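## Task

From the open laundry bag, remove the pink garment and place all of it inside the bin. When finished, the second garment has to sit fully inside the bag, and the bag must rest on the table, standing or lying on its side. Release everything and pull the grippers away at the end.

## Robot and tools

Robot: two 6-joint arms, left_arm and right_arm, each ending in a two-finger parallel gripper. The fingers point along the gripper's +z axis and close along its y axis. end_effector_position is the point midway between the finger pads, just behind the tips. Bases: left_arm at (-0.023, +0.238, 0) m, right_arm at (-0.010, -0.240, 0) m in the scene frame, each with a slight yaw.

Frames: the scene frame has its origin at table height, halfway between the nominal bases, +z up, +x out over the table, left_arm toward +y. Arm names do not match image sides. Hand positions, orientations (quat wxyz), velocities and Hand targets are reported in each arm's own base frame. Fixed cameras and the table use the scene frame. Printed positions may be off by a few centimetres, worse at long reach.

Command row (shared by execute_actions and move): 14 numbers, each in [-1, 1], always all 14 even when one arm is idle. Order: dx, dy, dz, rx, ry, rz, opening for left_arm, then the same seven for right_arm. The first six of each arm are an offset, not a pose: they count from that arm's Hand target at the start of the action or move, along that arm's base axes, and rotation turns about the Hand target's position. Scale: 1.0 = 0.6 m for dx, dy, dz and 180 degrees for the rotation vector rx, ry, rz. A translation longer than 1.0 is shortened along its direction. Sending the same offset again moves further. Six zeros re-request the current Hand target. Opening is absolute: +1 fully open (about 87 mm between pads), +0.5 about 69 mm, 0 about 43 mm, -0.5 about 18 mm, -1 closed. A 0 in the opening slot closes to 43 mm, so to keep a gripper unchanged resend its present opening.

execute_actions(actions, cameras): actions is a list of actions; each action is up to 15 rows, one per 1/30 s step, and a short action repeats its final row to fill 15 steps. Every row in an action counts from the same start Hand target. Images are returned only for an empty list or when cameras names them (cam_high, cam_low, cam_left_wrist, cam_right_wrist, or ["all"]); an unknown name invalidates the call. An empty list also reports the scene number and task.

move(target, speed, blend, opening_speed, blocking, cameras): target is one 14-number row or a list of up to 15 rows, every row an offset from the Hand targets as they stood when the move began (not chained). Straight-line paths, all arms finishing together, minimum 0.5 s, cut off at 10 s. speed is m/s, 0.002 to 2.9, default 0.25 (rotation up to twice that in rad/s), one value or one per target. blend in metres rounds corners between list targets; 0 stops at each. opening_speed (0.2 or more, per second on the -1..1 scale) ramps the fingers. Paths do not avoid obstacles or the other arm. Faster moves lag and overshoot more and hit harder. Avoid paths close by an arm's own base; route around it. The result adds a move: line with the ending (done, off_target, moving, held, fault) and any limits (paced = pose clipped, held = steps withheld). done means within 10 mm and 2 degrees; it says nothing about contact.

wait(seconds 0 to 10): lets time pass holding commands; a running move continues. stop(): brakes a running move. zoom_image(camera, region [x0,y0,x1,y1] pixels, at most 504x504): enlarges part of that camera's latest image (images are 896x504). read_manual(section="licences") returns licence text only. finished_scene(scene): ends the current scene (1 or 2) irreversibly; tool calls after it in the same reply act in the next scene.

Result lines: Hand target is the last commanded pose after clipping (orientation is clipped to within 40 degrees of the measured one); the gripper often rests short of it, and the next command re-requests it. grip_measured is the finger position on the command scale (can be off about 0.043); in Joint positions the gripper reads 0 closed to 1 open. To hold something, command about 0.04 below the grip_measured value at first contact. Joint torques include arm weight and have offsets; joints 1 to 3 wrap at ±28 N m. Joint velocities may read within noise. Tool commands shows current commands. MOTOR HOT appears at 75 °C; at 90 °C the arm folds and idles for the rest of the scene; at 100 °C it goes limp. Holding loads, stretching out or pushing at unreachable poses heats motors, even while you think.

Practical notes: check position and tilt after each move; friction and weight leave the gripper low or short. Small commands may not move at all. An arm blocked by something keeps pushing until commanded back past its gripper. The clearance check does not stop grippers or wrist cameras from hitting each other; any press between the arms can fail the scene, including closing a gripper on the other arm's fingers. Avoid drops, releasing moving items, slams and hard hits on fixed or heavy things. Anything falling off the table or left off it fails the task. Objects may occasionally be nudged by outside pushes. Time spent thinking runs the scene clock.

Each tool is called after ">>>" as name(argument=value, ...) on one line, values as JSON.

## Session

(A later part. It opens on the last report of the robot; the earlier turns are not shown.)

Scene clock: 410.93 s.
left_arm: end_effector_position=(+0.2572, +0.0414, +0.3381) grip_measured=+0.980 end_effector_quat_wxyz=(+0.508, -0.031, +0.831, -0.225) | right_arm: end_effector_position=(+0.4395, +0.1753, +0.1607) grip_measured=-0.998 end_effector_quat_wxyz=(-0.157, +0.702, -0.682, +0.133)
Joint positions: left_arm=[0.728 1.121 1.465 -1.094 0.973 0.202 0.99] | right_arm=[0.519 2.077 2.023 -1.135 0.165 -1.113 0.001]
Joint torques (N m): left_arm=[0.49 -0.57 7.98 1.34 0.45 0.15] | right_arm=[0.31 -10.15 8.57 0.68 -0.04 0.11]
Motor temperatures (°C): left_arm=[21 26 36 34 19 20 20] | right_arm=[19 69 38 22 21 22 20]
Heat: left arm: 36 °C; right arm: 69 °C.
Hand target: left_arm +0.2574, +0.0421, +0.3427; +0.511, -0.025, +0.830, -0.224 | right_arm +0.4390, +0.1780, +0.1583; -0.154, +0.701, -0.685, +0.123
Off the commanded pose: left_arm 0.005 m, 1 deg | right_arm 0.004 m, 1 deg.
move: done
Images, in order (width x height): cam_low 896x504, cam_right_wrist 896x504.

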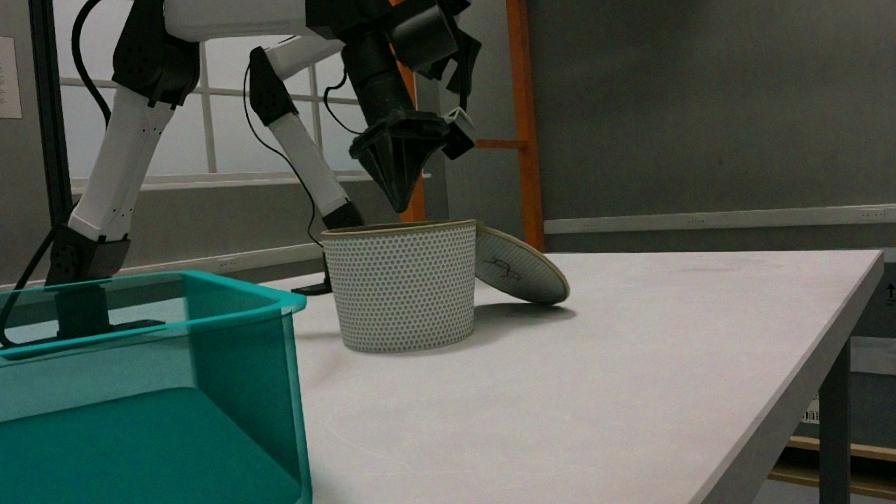

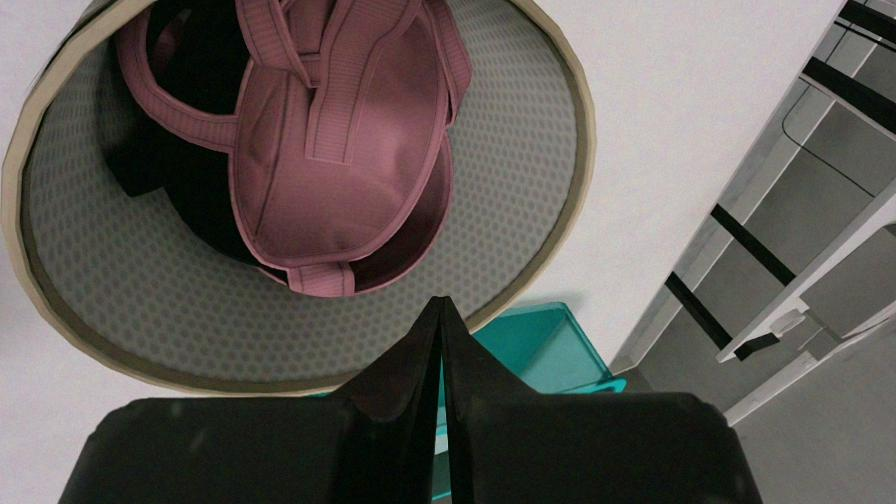

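>>> move(target=[[0,0,0,0,0,0,1,-0.045,-0.06,0,0,0.08,0,0]], speed=0.2, cameras=["cam_high","cam_right_wrist","cam_left_wrist"])

>>> zoom_image(camera="cam_left_wrist", region=[480, 50, 730, 270])

Scene clock: 444.43 s.
left_arm: end_effector_position=(+0.2572, +0.0414, +0.3381) grip_measured=+0.980 end_effector_quat_wxyz=(+0.508, -0.031, +0.831, -0.225) | right_arm: end_effector_position=(+0.4118, +0.1400, +0.1603) grip_measured=+0.000 end_effector_quat_wxyz=(-0.071, +0.707, -0.703, +0.043)
Joint positions: left_arm=[0.728 1.121 1.465 -1.094 0.973 0.202 0.99] | right_arm=[0.428 2.17 2.238 -1.476 0.031 -1.152 0.5]
Joint torques (N m): left_arm=[0.47 -0.57 7.94 1.33 0.45 0.15] | right_arm=[0.2 -10.22 8.08 0.32 -0.11 -0.12]
Motor temperatures (°C): left_arm=[21 25 36 33 19 20 19] | right_arm=[19 63 38 22 21 22 20]
Heat: left arm: 36 °C; right arm: 63 °C.
Hand target: left_arm +0.2574, +0.0421, +0.3427; +0.511, -0.025, +0.830, -0.224 | right_arm +0.4120, +0.1420, +0.1582; -0.067, +0.711, -0.699, +0.034
Off the commanded pose: left_arm 0.005 m, 1 deg | right_arm 0.003 m, 1 deg.
move: done
Images, in order (width x height): cam_high 896x504, cam_left_wrist 896x504, cam_right_wrist 896x504.

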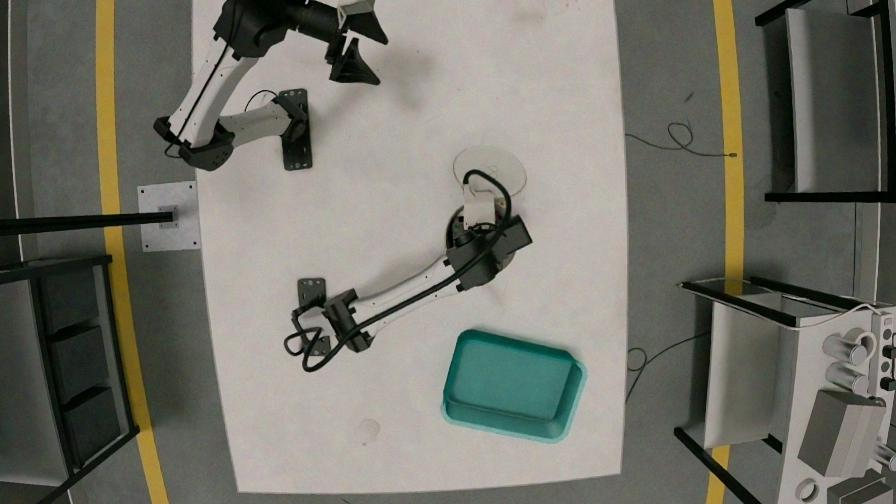

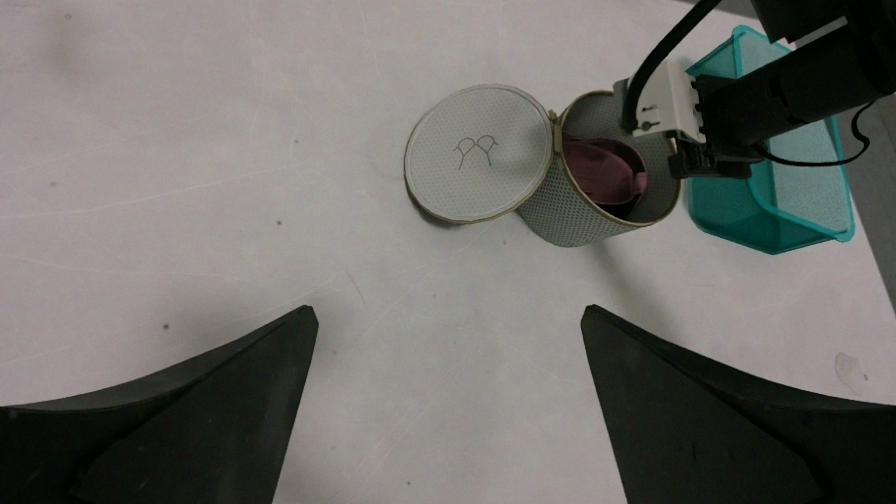

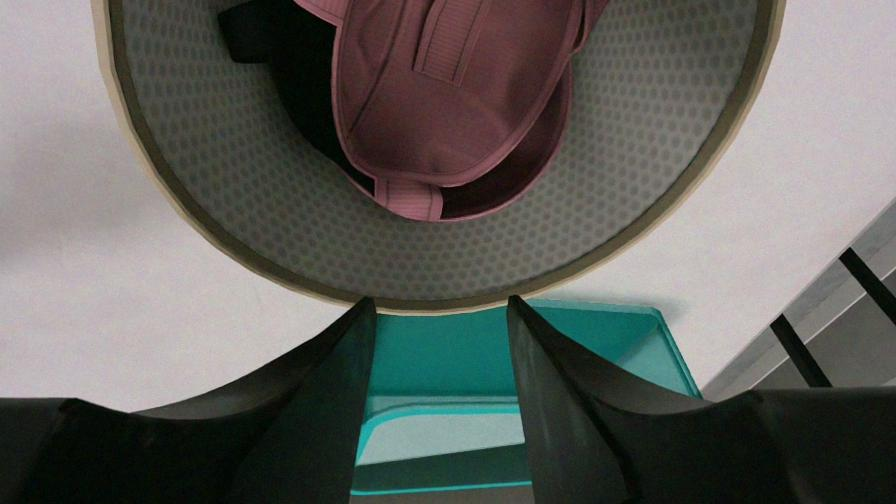

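Scaled by 2.016 from the camera's 896x504 image, which has a finer 1280x720 frame.

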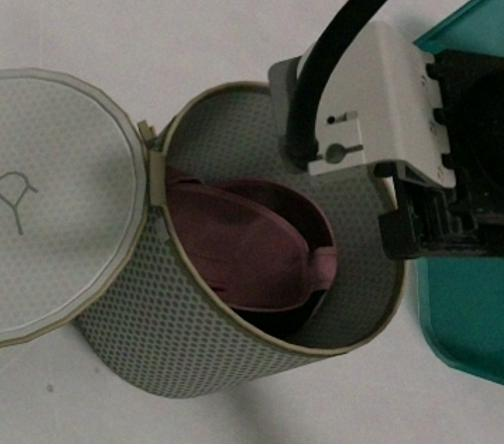

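>>> move(target=[[0,0,0,0,0,0,1,-0.004,-0.014,-0.16,0,0,0,-0.05]], speed=0.15, cameras=["cam_low","cam_right_wrist","cam_left_wrist"])

>>> move(target=[[0,0,0,0,0,0,1,0,0,0,0,0,0,-1],[0,0,0,0,0,0,1,0,0.02,0.17,0,0.0,0,-1]], speed=0.15, cameras=["cam_low","cam_right_wrist","cam_high"])

Scene clock: 453.90 s.
left_arm: end_effector_position=(+0.2572, +0.0414, +0.3381) grip_measured=+0.980 end_effector_quat_wxyz=(+0.508, -0.031, +0.831, -0.225) | right_arm: end_effector_position=(+0.4072, +0.1358, +0.0583) grip_measured=-0.050 end_effector_quat_wxyz=(-0.056, +0.711, -0.700, +0.030)
Joint positions: left_arm=[0.728 1.121 1.465 -1.094 0.973 0.202 0.99] | right_arm=[0.417 2.136 1.78 -1.089 0.014 -1.171 0.475]
Joint torques (N m): left_arm=[0.5 -0.58 7.97 1.34 0.45 0.15] | right_arm=[-0.24 -13.67 4.71 0.64 0.03 -0.07]
Motor temperatures (°C): left_arm=[21 25 36 33 19 20 19] | right_arm=[19 61 39 21 21 22 20]
Heat: left arm: 36 °C; right arm: 61 °C.
Hand target: left_arm +0.2574, +0.0421, +0.3427; +0.511, -0.025, +0.830, -0.224 | right_arm +0.4097, +0.1336, +0.0623; -0.067, +0.711, -0.699, +0.035
Off the commanded pose: left_arm 0.005 m, 1 deg | right_arm 0.005 m, 1 deg.
move: done
Images, in order (width x height): cam_low 896x504, cam_left_wrist 896x504, cam_right_wrist 896x504.

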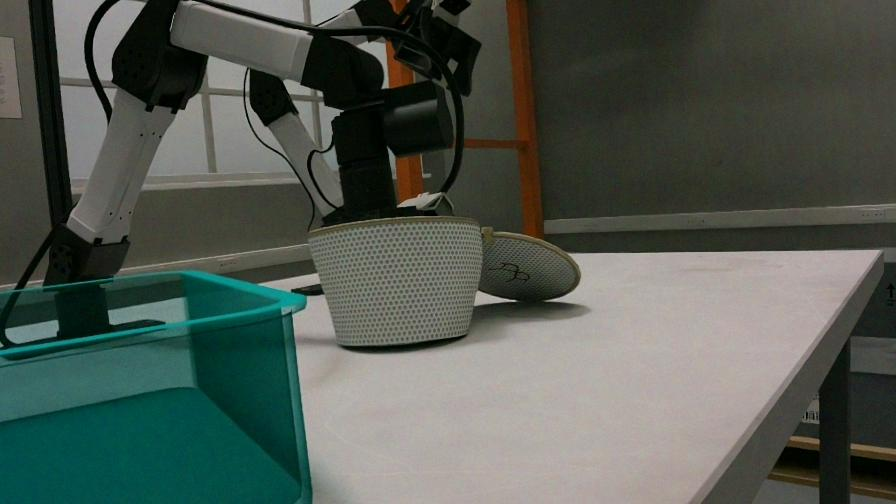

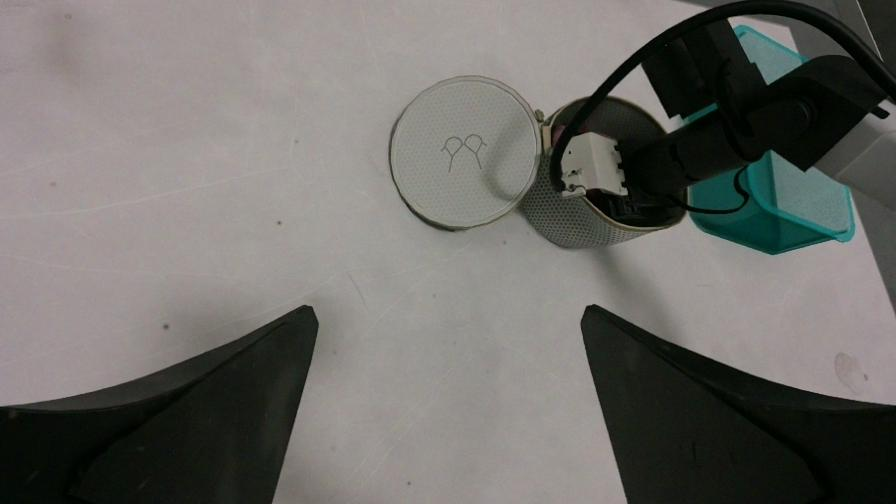

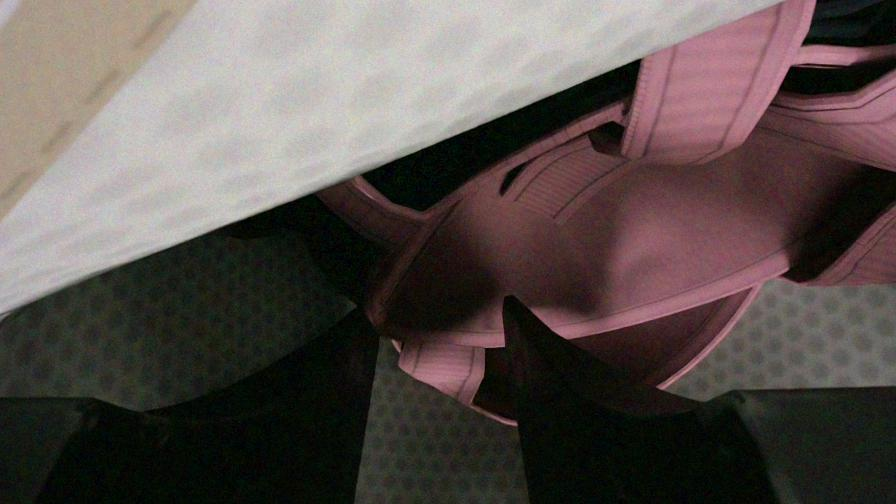

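Scene clock: 456.13 s.
left_arm: end_effector_position=(+0.2572, +0.0414, +0.3381) grip_measured=+0.980 end_effector_quat_wxyz=(+0.508, -0.031, +0.831, -0.225) | right_arm: end_effector_position=(+0.4094, +0.1441, +0.1614) grip_measured=-0.816 end_effector_quat_wxyz=(-0.067, +0.713, -0.697, +0.032)
Joint positions: left_arm=[0.728 1.121 1.465 -1.094 0.973 0.202 0.99] | right_arm=[0.432 2.188 2.277 -1.511 0.013 -1.163 0.092]
Joint torques (N m): left_arm=[0.51 -0.55 7.98 1.33 0.44 0.16] | right_arm=[0.64 -11.04 8.14 0.38 0.08 0.1]
Motor temperatures (°C): left_arm=[21 25 36 33 19 20 19] | right_arm=[19 61 39 21 21 22 20]
Heat: left arm: 36 °C; right arm: 61 °C.
Hand target: left_arm +0.2574, +0.0421, +0.3427; +0.511, -0.025, +0.830, -0.224 | right_arm +0.4097, +0.1456, +0.1641; -0.067, +0.711, -0.699, +0.034
Off the commanded pose: left_arm 0.005 m, 1 deg | right_arm 0.003 m, 0 deg.
move: done
Images, in order (width x height): cam_high 896x504, cam_low 896x504, cam_right_wrist 896x504.

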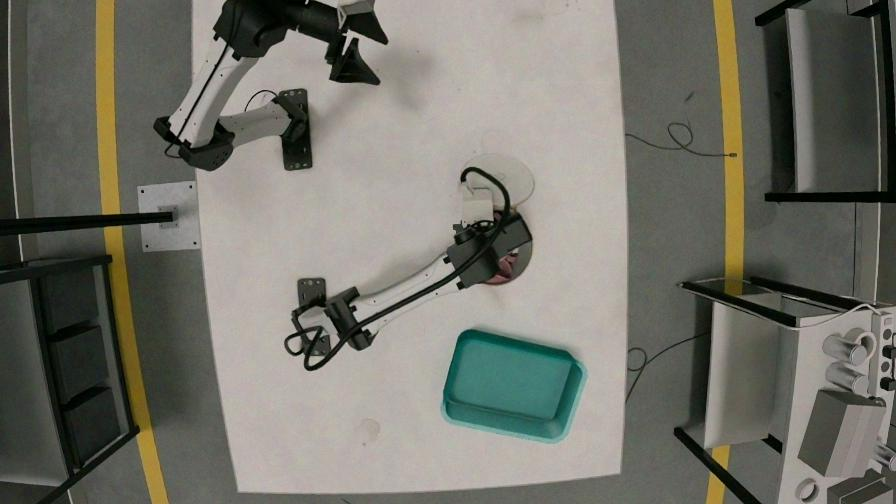

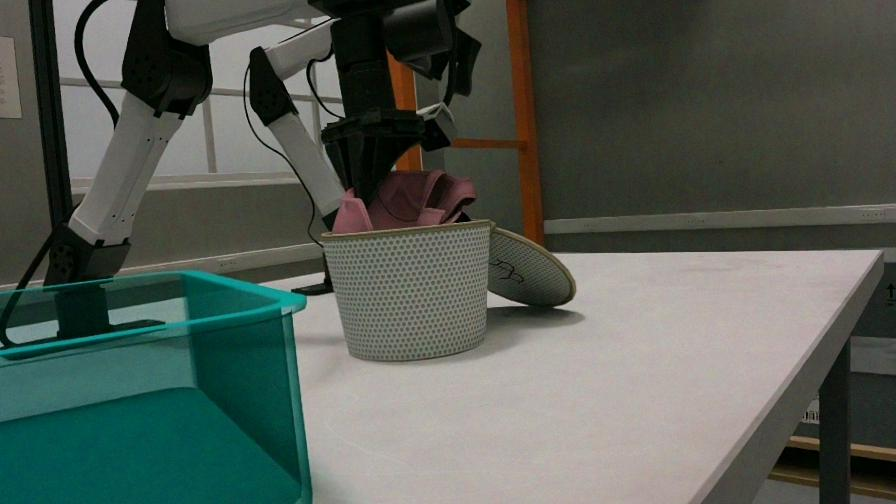

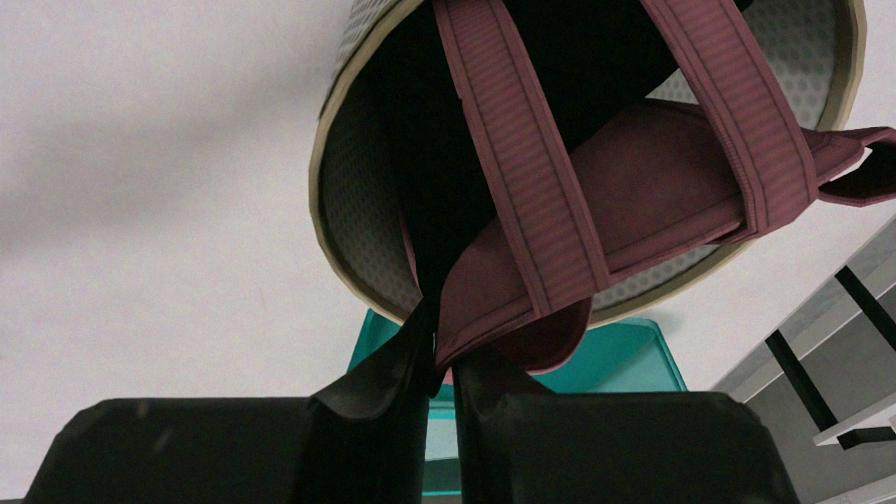

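>>> move(target=[0,0,0,0,0,0,1,0,0.035,0.37,0,0,0,-1], speed=0.2, cameras=["all"])

>>> zoom_image(camera="cam_low", region=[280, 0, 540, 260])

>>> zoom_image(camera="cam_left_wrist", region=[500, 0, 800, 260])

Scene clock: 462.03 s.
left_arm: end_effector_position=(+0.2572, +0.0414, +0.3381) grip_measured=+0.980 end_effector_quat_wxyz=(+0.508, -0.031, +0.831, -0.225) | right_arm: end_effector_position=(+0.4122, +0.1693, +0.3727) grip_measured=-0.816 end_effector_quat_wxyz=(-0.342, +0.689, -0.617, +0.164)
Joint positions: left_arm=[0.728 1.121 1.465 -1.094 0.973 0.202 0.99] | right_arm=[0.508 2.077 2.852 -1.57 0.079 -1.206 0.092]
Joint torques (N m): left_arm=[0.49 -0.57 7.95 1.33 0.45 0.15] | right_arm=[0.72 -10.96 5.64 1.43 0.25 -0.09]
Motor temperatures (°C): left_arm=[21 25 36 33 19 20 19] | right_arm=[19 61 39 21 21 22 20]
Heat: left arm: 36 °C; right arm: 61 °C.
Hand target: left_arm +0.2574, +0.0421, +0.3427; +0.511, -0.025, +0.830, -0.224 | right_arm +0.4097, +0.1666, +0.3861; -0.067, +0.711, -0.699, +0.034
Off the commanded pose: left_arm 0.005 m, 1 deg | right_arm 0.014 m, 36 deg.
elbow stopped short (right arm): the move would have taken joint 3 (elbow) straighter than the controller allows.
move: off_target (right_arm)

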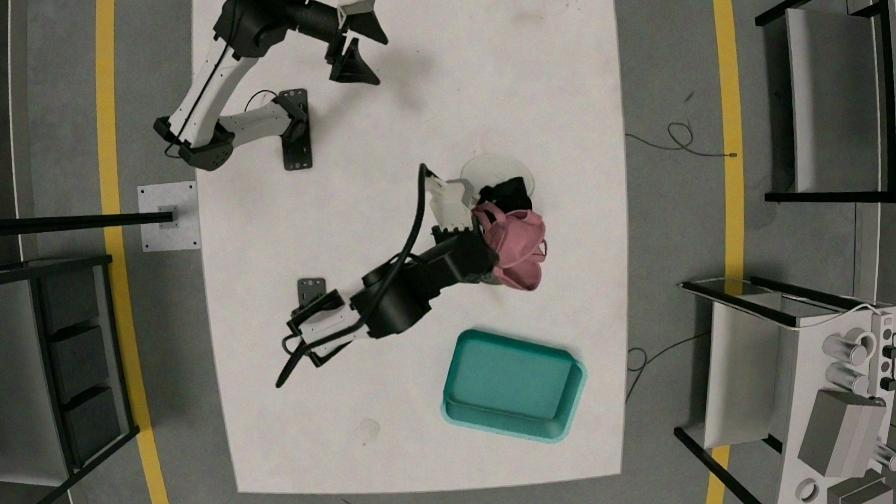

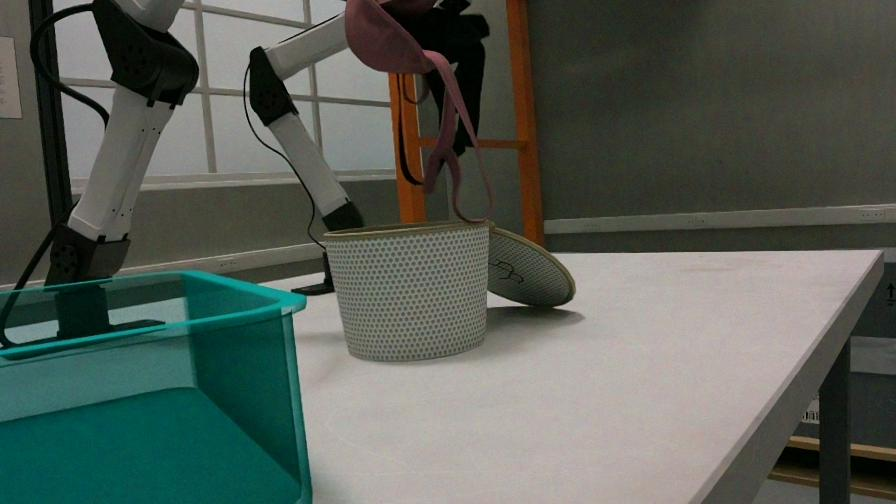

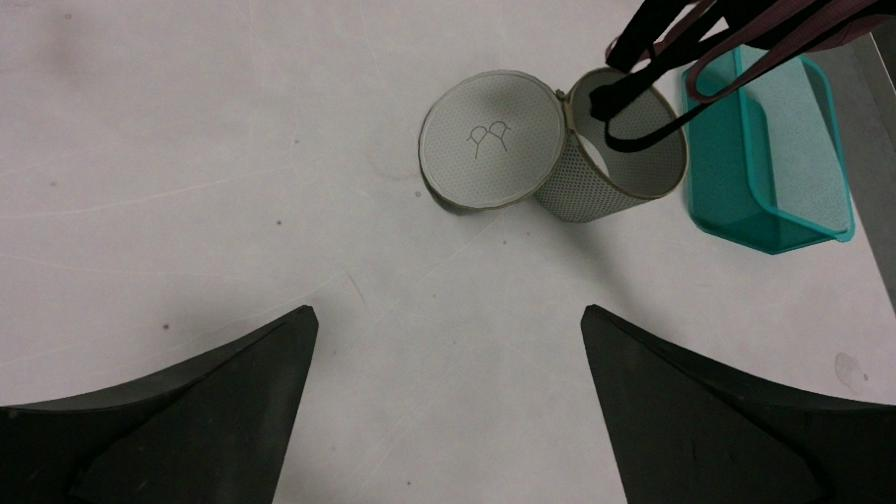

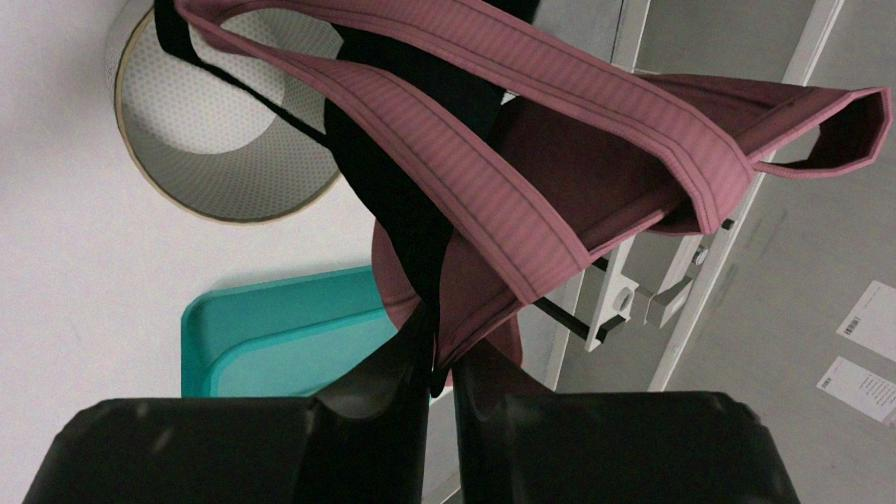

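Scaled by 1.938 from the camera's 896x504 image, which has a finer 1280x720 frame.

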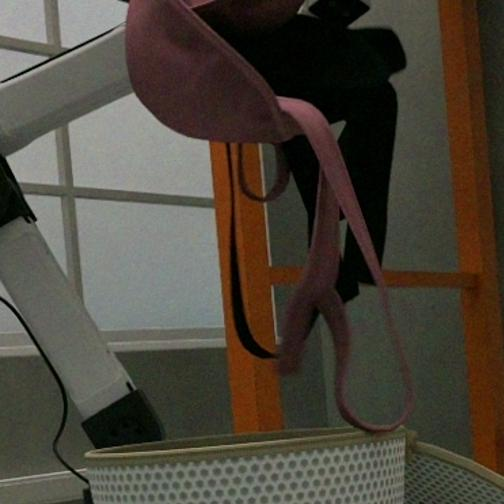

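Scaled by 1.680 from the camera's 896x504 image, which has a finer 1280x720 frame.

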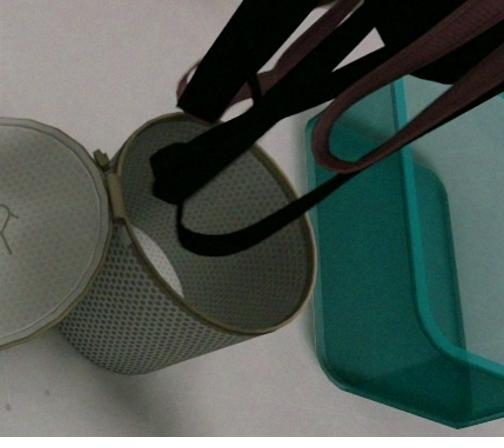

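>>> move(target=[[0,0,0,0,0,0,1,-0.1,-0.06,0.09,0,0,0,-1],[0,0,0,0,0,0,1,-0.07,-0.54,0.06,0,0,-0.23,-1],[0,0,0,0,0,0,1,0.03,-0.58,-0.15,0,0,-0.23,-1]], speed=0.25, blend=[0.04,0.05,0], cameras=["all"])

Scene clock: 483.20 s.
left_arm: end_effector_position=(+0.2572, +0.0414, +0.3381) grip_measured=+0.980 end_effector_quat_wxyz=(+0.508, -0.031, +0.831, -0.225) | right_arm: end_effector_position=(+0.4275, -0.1812, +0.2872) grip_measured=-0.816 end_effector_quat_wxyz=(+0.162, -0.434, +0.862, -0.205)
Joint positions: left_arm=[0.728 1.121 1.465 -1.094 0.973 0.202 0.99] | right_arm=[-0.288 2.169 2.699 -1.576 0.075 -1.24 0.092]
Joint torques (N m): left_arm=[0.47 -0.57 7.94 1.32 0.44 0.15] | right_arm=[-0.12 -11.93 6.43 1.12 -0.11 0.09]
Motor temperatures (°C): left_arm=[21 25 36 33 19 20 19] | right_arm=[19 61 38 23 21 22 21]
Heat: left arm: 36 °C; right arm: 61 °C.
Hand target: left_arm +0.2574, +0.0421, +0.3427; +0.511, -0.025, +0.830, -0.224 | right_arm +0.4276, -0.1815, +0.2960; +0.050, -0.418, +0.905, -0.056
Off the commanded pose: left_arm 0.005 m, 1 deg | right_arm 0.009 m, 22 deg.
elbow stopped short (right arm): the move would have taken joint 3 (elbow) straighter than the controller allows.
joint read past its limit (right arm) — joint 4 (wrist pitch), lower limit.
joint sent to its limit (right arm) — joint 4 (wrist pitch), lower limit. The joint targets are off in orientation, not in position.
move: off_target (right_arm); limits=paced

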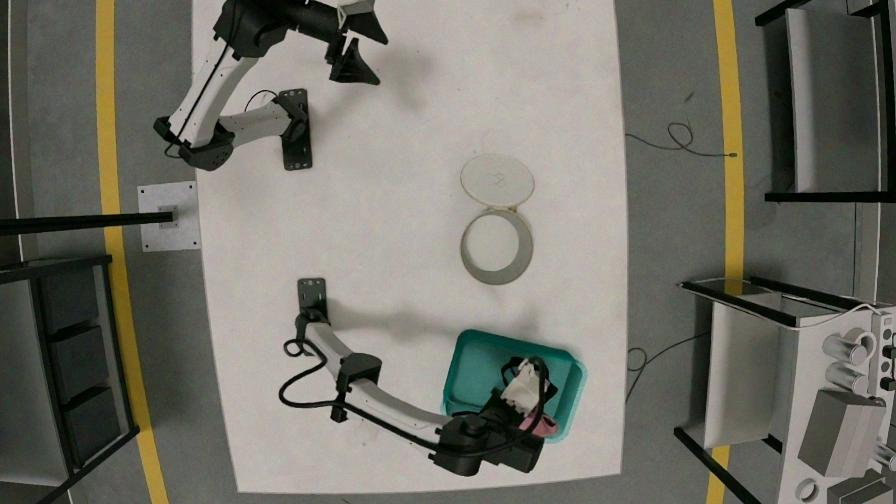

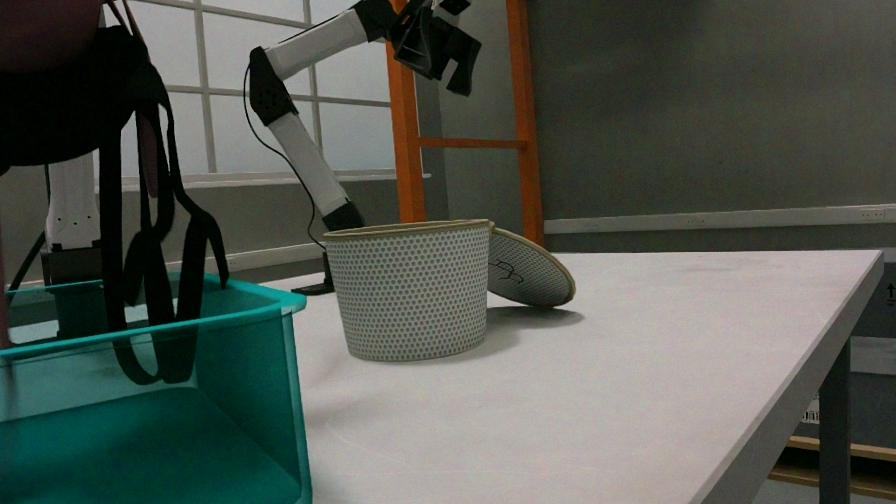

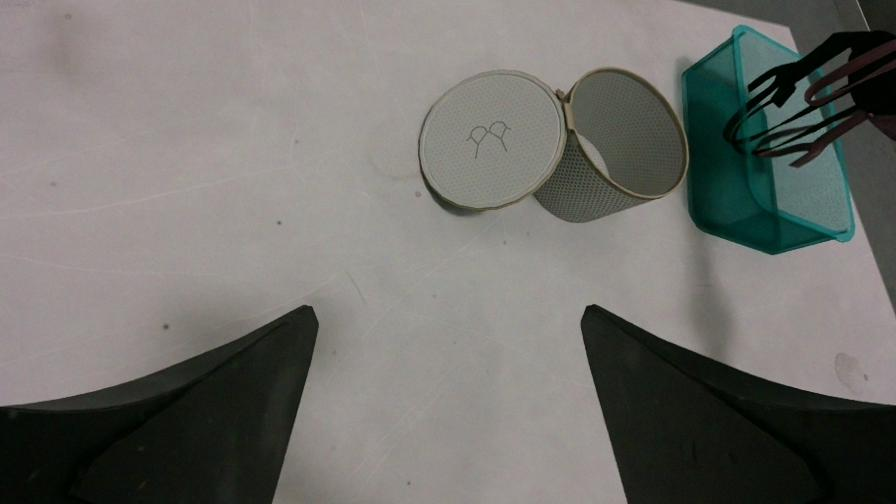

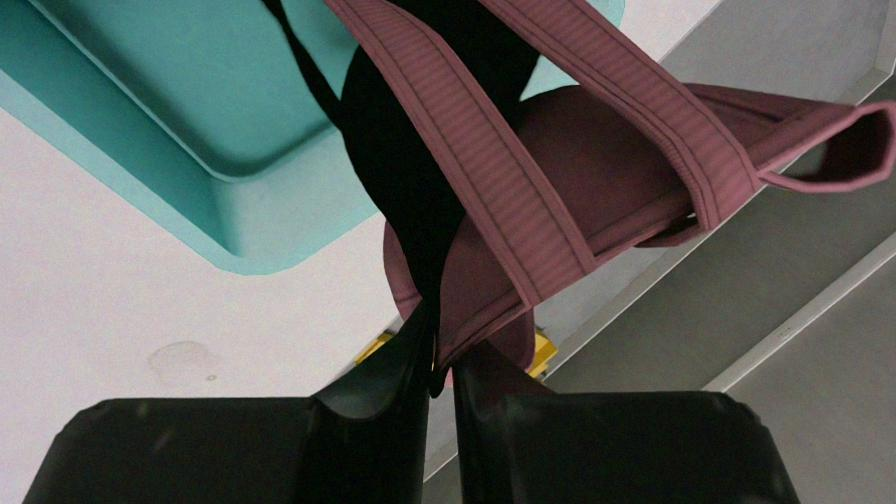

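>>> move(target=[[0,0,0,0,0,0,1,0.03,-0.01,-0.29,0,0,0,-1],[0,0,0,0,0,0,1,0.03,-0.01,-0.29,0,0,0,0.2],[0,0,0,0,0,0,1,-0.07,0.17,0.08,0,0,0,0.2]], speed=0.2, cameras=["all"])

>>> zoom_image(camera="cam_high", region=[420, 310, 610, 460])

>>> zoom_image(camera="cam_left_wrist", region=[640, 0, 896, 260])

Scene clock: 496.80 s.
left_arm: end_effector_position=(+0.2572, +0.0414, +0.3381) grip_measured=+0.980 end_effector_quat_wxyz=(+0.508, -0.031, +0.831, -0.225) | right_arm: end_effector_position=(+0.3924, -0.0776, +0.3362) grip_measured=+0.200 end_effector_quat_wxyz=(+0.232, -0.429, +0.851, -0.193)
Joint positions: left_arm=[0.728 1.121 1.465 -1.094 0.973 0.202 0.99] | right_arm=[-0.066 1.896 2.487 -1.555 0.091 -1.028 0.6]
Joint torques (N m): left_arm=[0.47 -0.53 7.97 1.33 0.45 0.15] | right_arm=[0.36 -9.99 6.26 1.05 0.22 0.14]
Motor temperatures (°C): left_arm=[21 25 36 33 19 20 19] | right_arm=[19 60 38 23 21 22 21]
Heat: left arm: 36 °C; right arm: 60 °C.
Hand target: left_arm +0.2574, +0.0421, +0.3427; +0.511, -0.025, +0.830, -0.224 | right_arm +0.3856, -0.0794, +0.3441; +0.050, -0.418, +0.905, -0.056
Off the commanded pose: left_arm 0.005 m, 1 deg | right_arm 0.011 m, 27 deg.
joint sent to its limit (right arm) — joint 4 (wrist pitch), lower limit. The joint targets are off in orientation, not in position.
move: off_target (right_arm)

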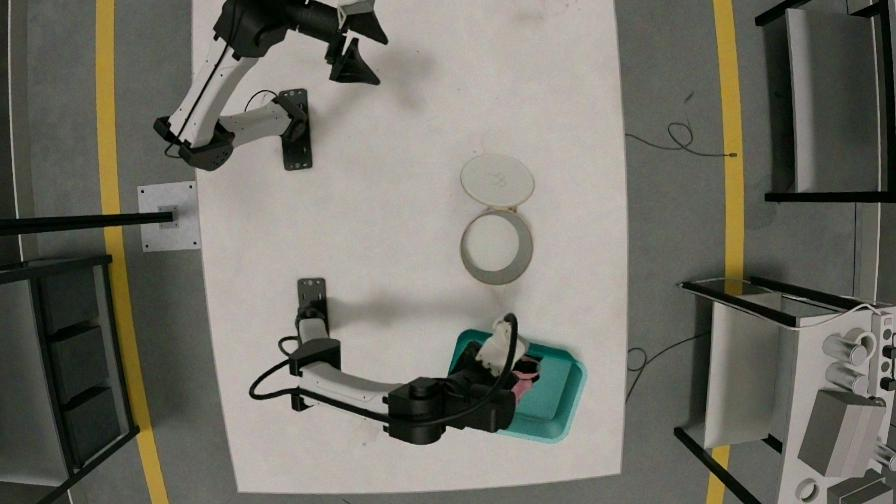

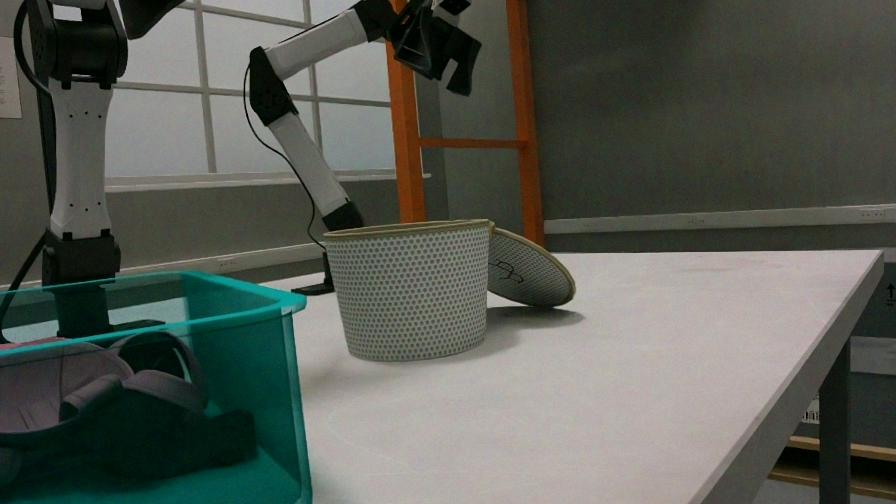

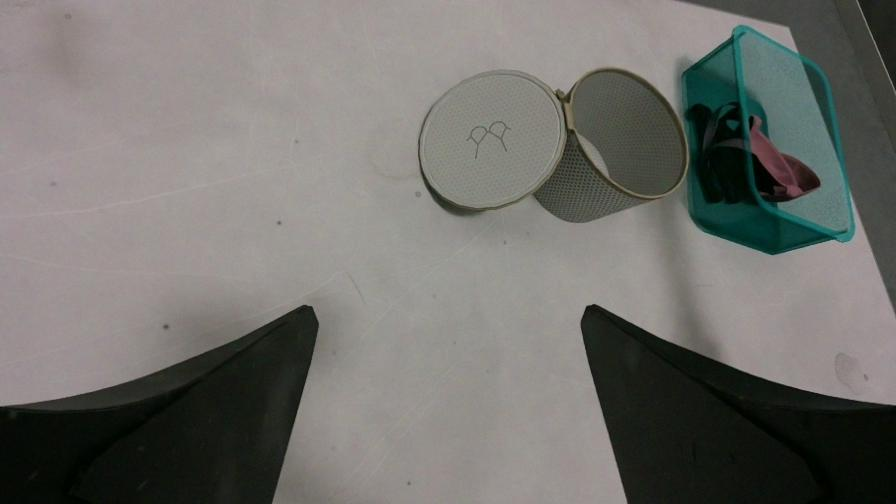

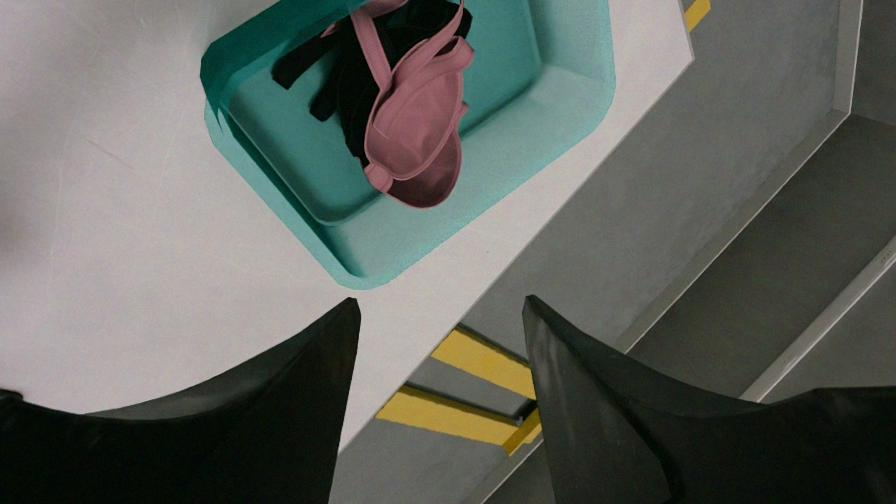

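Scaled by 2.653 from the camera's 896x504 image, which has a finer 1280x720 frame.

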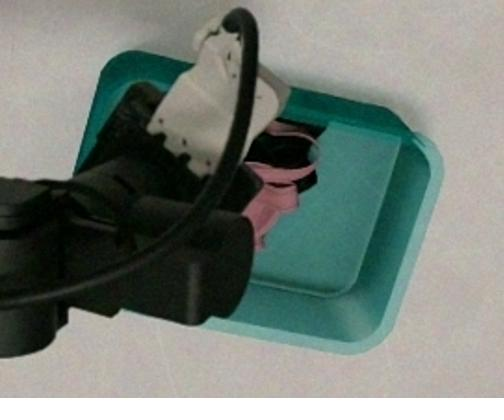

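Scaled by 1.938 from the camera's 896x504 image, which has a finer 1280x720 frame.

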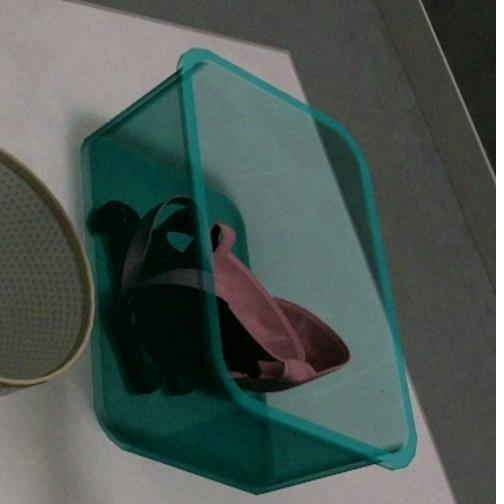

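>>> move(target=[0,0,0,0,0,0,1,-0.15,0.2,0.0,0,0,0,0.2], speed=0.3, cameras=["cam_high","cam_right_wrist"])

>>> zoom_image(camera="cam_high", region=[430, 310, 600, 460])

>>> zoom_image(camera="cam_right_wrist", region=[200, 0, 620, 300])

Scene clock: 501.67 s.
left_arm: end_effector_position=(+0.2572, +0.0414, +0.3381) grip_measured=+0.980 end_effector_quat_wxyz=(+0.508, -0.031, +0.831, -0.225) | right_arm: end_effector_position=(+0.3021, +0.0421, +0.3439) grip_measured=+0.200 end_effector_quat_wxyz=(+0.276, -0.424, +0.853, -0.129)
Joint positions: left_arm=[0.728 1.121 1.465 -1.094 0.973 0.202 0.99] | right_arm=[0.319 1.569 2.155 -1.558 0.17 -0.656 0.6]
Joint torques (N m): left_arm=[0.49 -0.55 7.97 1.33 0.44 0.15] | right_arm=[0.09 -6.74 4.33 1.09 0.08 0.07]
Motor temperatures (°C): left_arm=[21 25 36 33 19 20 19] | right_arm=[19 59 38 23 21 22 21]
Heat: left arm: 36 °C; right arm: 59 °C.
Hand target: left_arm +0.2574, +0.0421, +0.3427; +0.511, -0.025, +0.830, -0.224 | right_arm +0.2956, +0.0406, +0.3440; +0.050, -0.418, +0.905, -0.056
Off the commanded pose: left_arm 0.005 m, 1 deg | right_arm 0.007 m, 28 deg.
joint sent to its limit (right arm) — joint 4 (wrist pitch), lower limit. The joint targets are off in orientation, not in position.
move: off_target (right_arm)
Images, in order (width x height): cam_high 896x504, cam_right_wrist 896x504.

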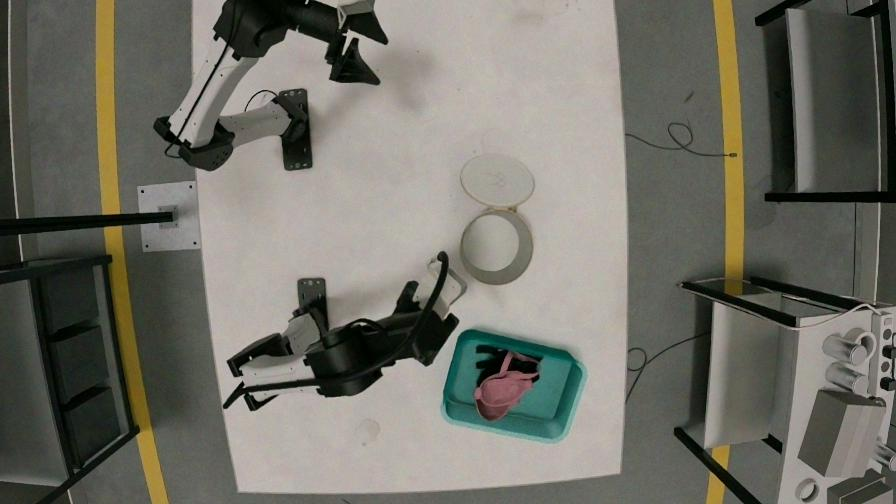

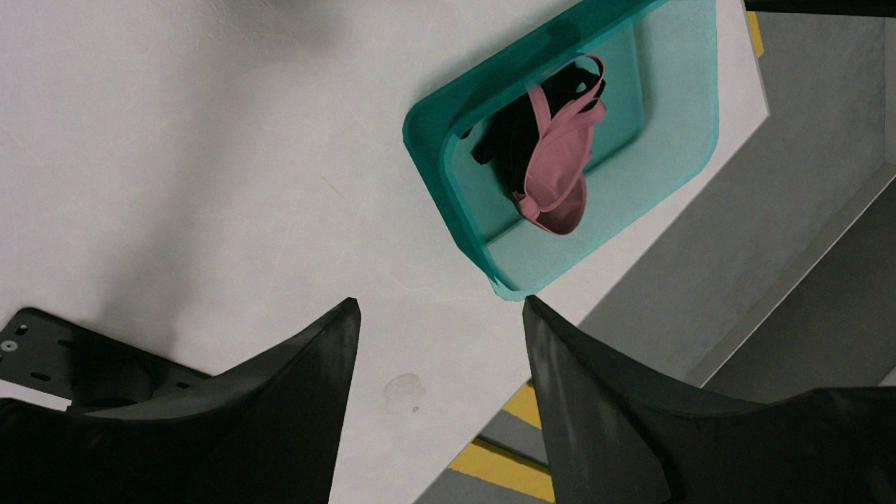

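Scaled by 2.965 from the camera's 896x504 image, which has a finer 1280x720 frame.

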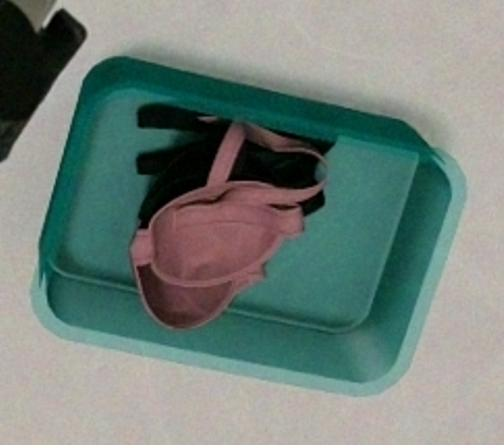

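Scaled by 1.200 from the camera's 896x504 image, which has a finer 1280x720 frame.

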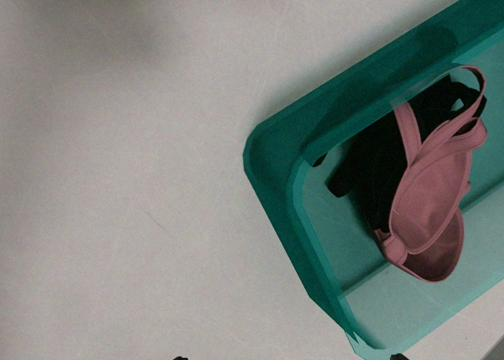

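>>> move(target=[0,0,0,0,0,0,1,0.224,-0.273,-0.29,0.037,0.033,-0.275,0.6], speed=0.3, cameras=["cam_high","cam_right_wrist"])

>>> zoom_image(camera="cam_right_wrist", region=[200, 0, 700, 360])

Scene clock: 517.77 s.
left_arm: end_effector_position=(+0.2572, +0.0414, +0.3381) grip_measured=+0.980 end_effector_quat_wxyz=(+0.508, -0.031, +0.831, -0.225) | right_arm: end_effector_position=(+0.4282, -0.1263, +0.1689) grip_measured=+0.600 end_effector_quat_wxyz=(+0.113, -0.010, +0.993, -0.043)
Joint positions: left_arm=[0.728 1.121 1.465 -1.094 0.973 0.202 0.99] | right_arm=[-0.252 2.324 2.554 -1.559 0.025 -0.274 0.8]
Joint torques (N m): left_arm=[0.47 -0.57 7.97 1.33 0.44 0.15] | right_arm=[0.65 -11.9 7.73 0.55 -0.06 0.08]
Motor temperatures (°C): left_arm=[21 25 36 33 19 20 19] | right_arm=[19 55 37 24 21 22 20]
Heat: left arm: 36 °C; right arm: 55 °C.
Hand target: left_arm +0.2574, +0.0421, +0.3427; +0.511, -0.025, +0.830, -0.224 | right_arm +0.4300, -0.1233, +0.1700; +0.000, +0.000, +1.000, +0.000
Off the commanded pose: left_arm 0.005 m, 1 deg | right_arm 0.004 m, 14 deg.
joint sent to its limit (right arm) — joint 4 (wrist pitch), lower limit. The joint targets are off in orientation, not in position.
move: off_target (right_arm)
Images, in order (width x height): cam_high 896x504, cam_right_wrist 896x504.

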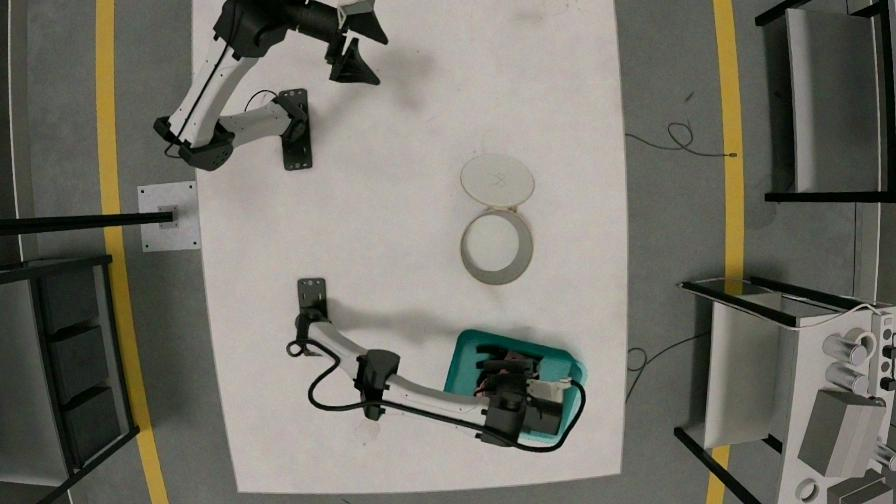

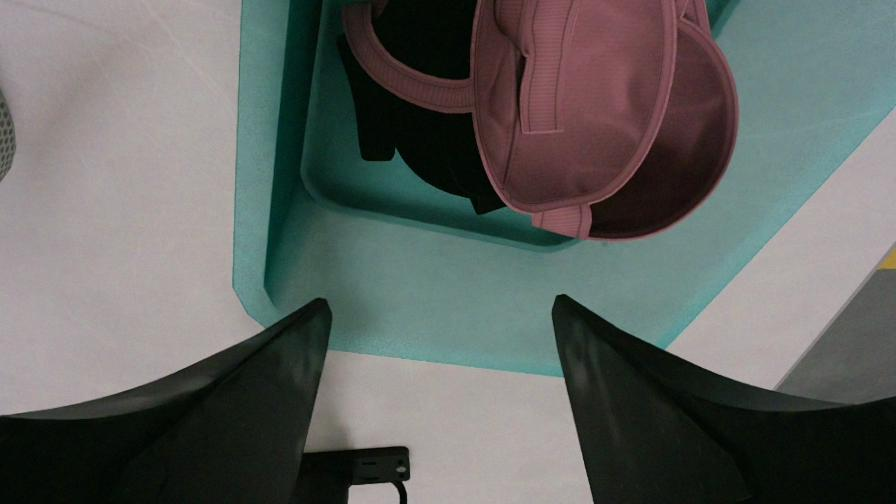

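Scaled by 1.008 from the camera's 896x504 image, which has a finer 1280x720 frame.

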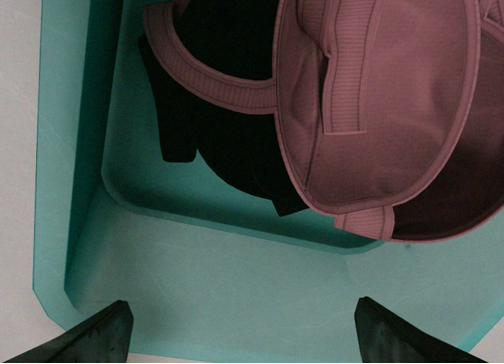

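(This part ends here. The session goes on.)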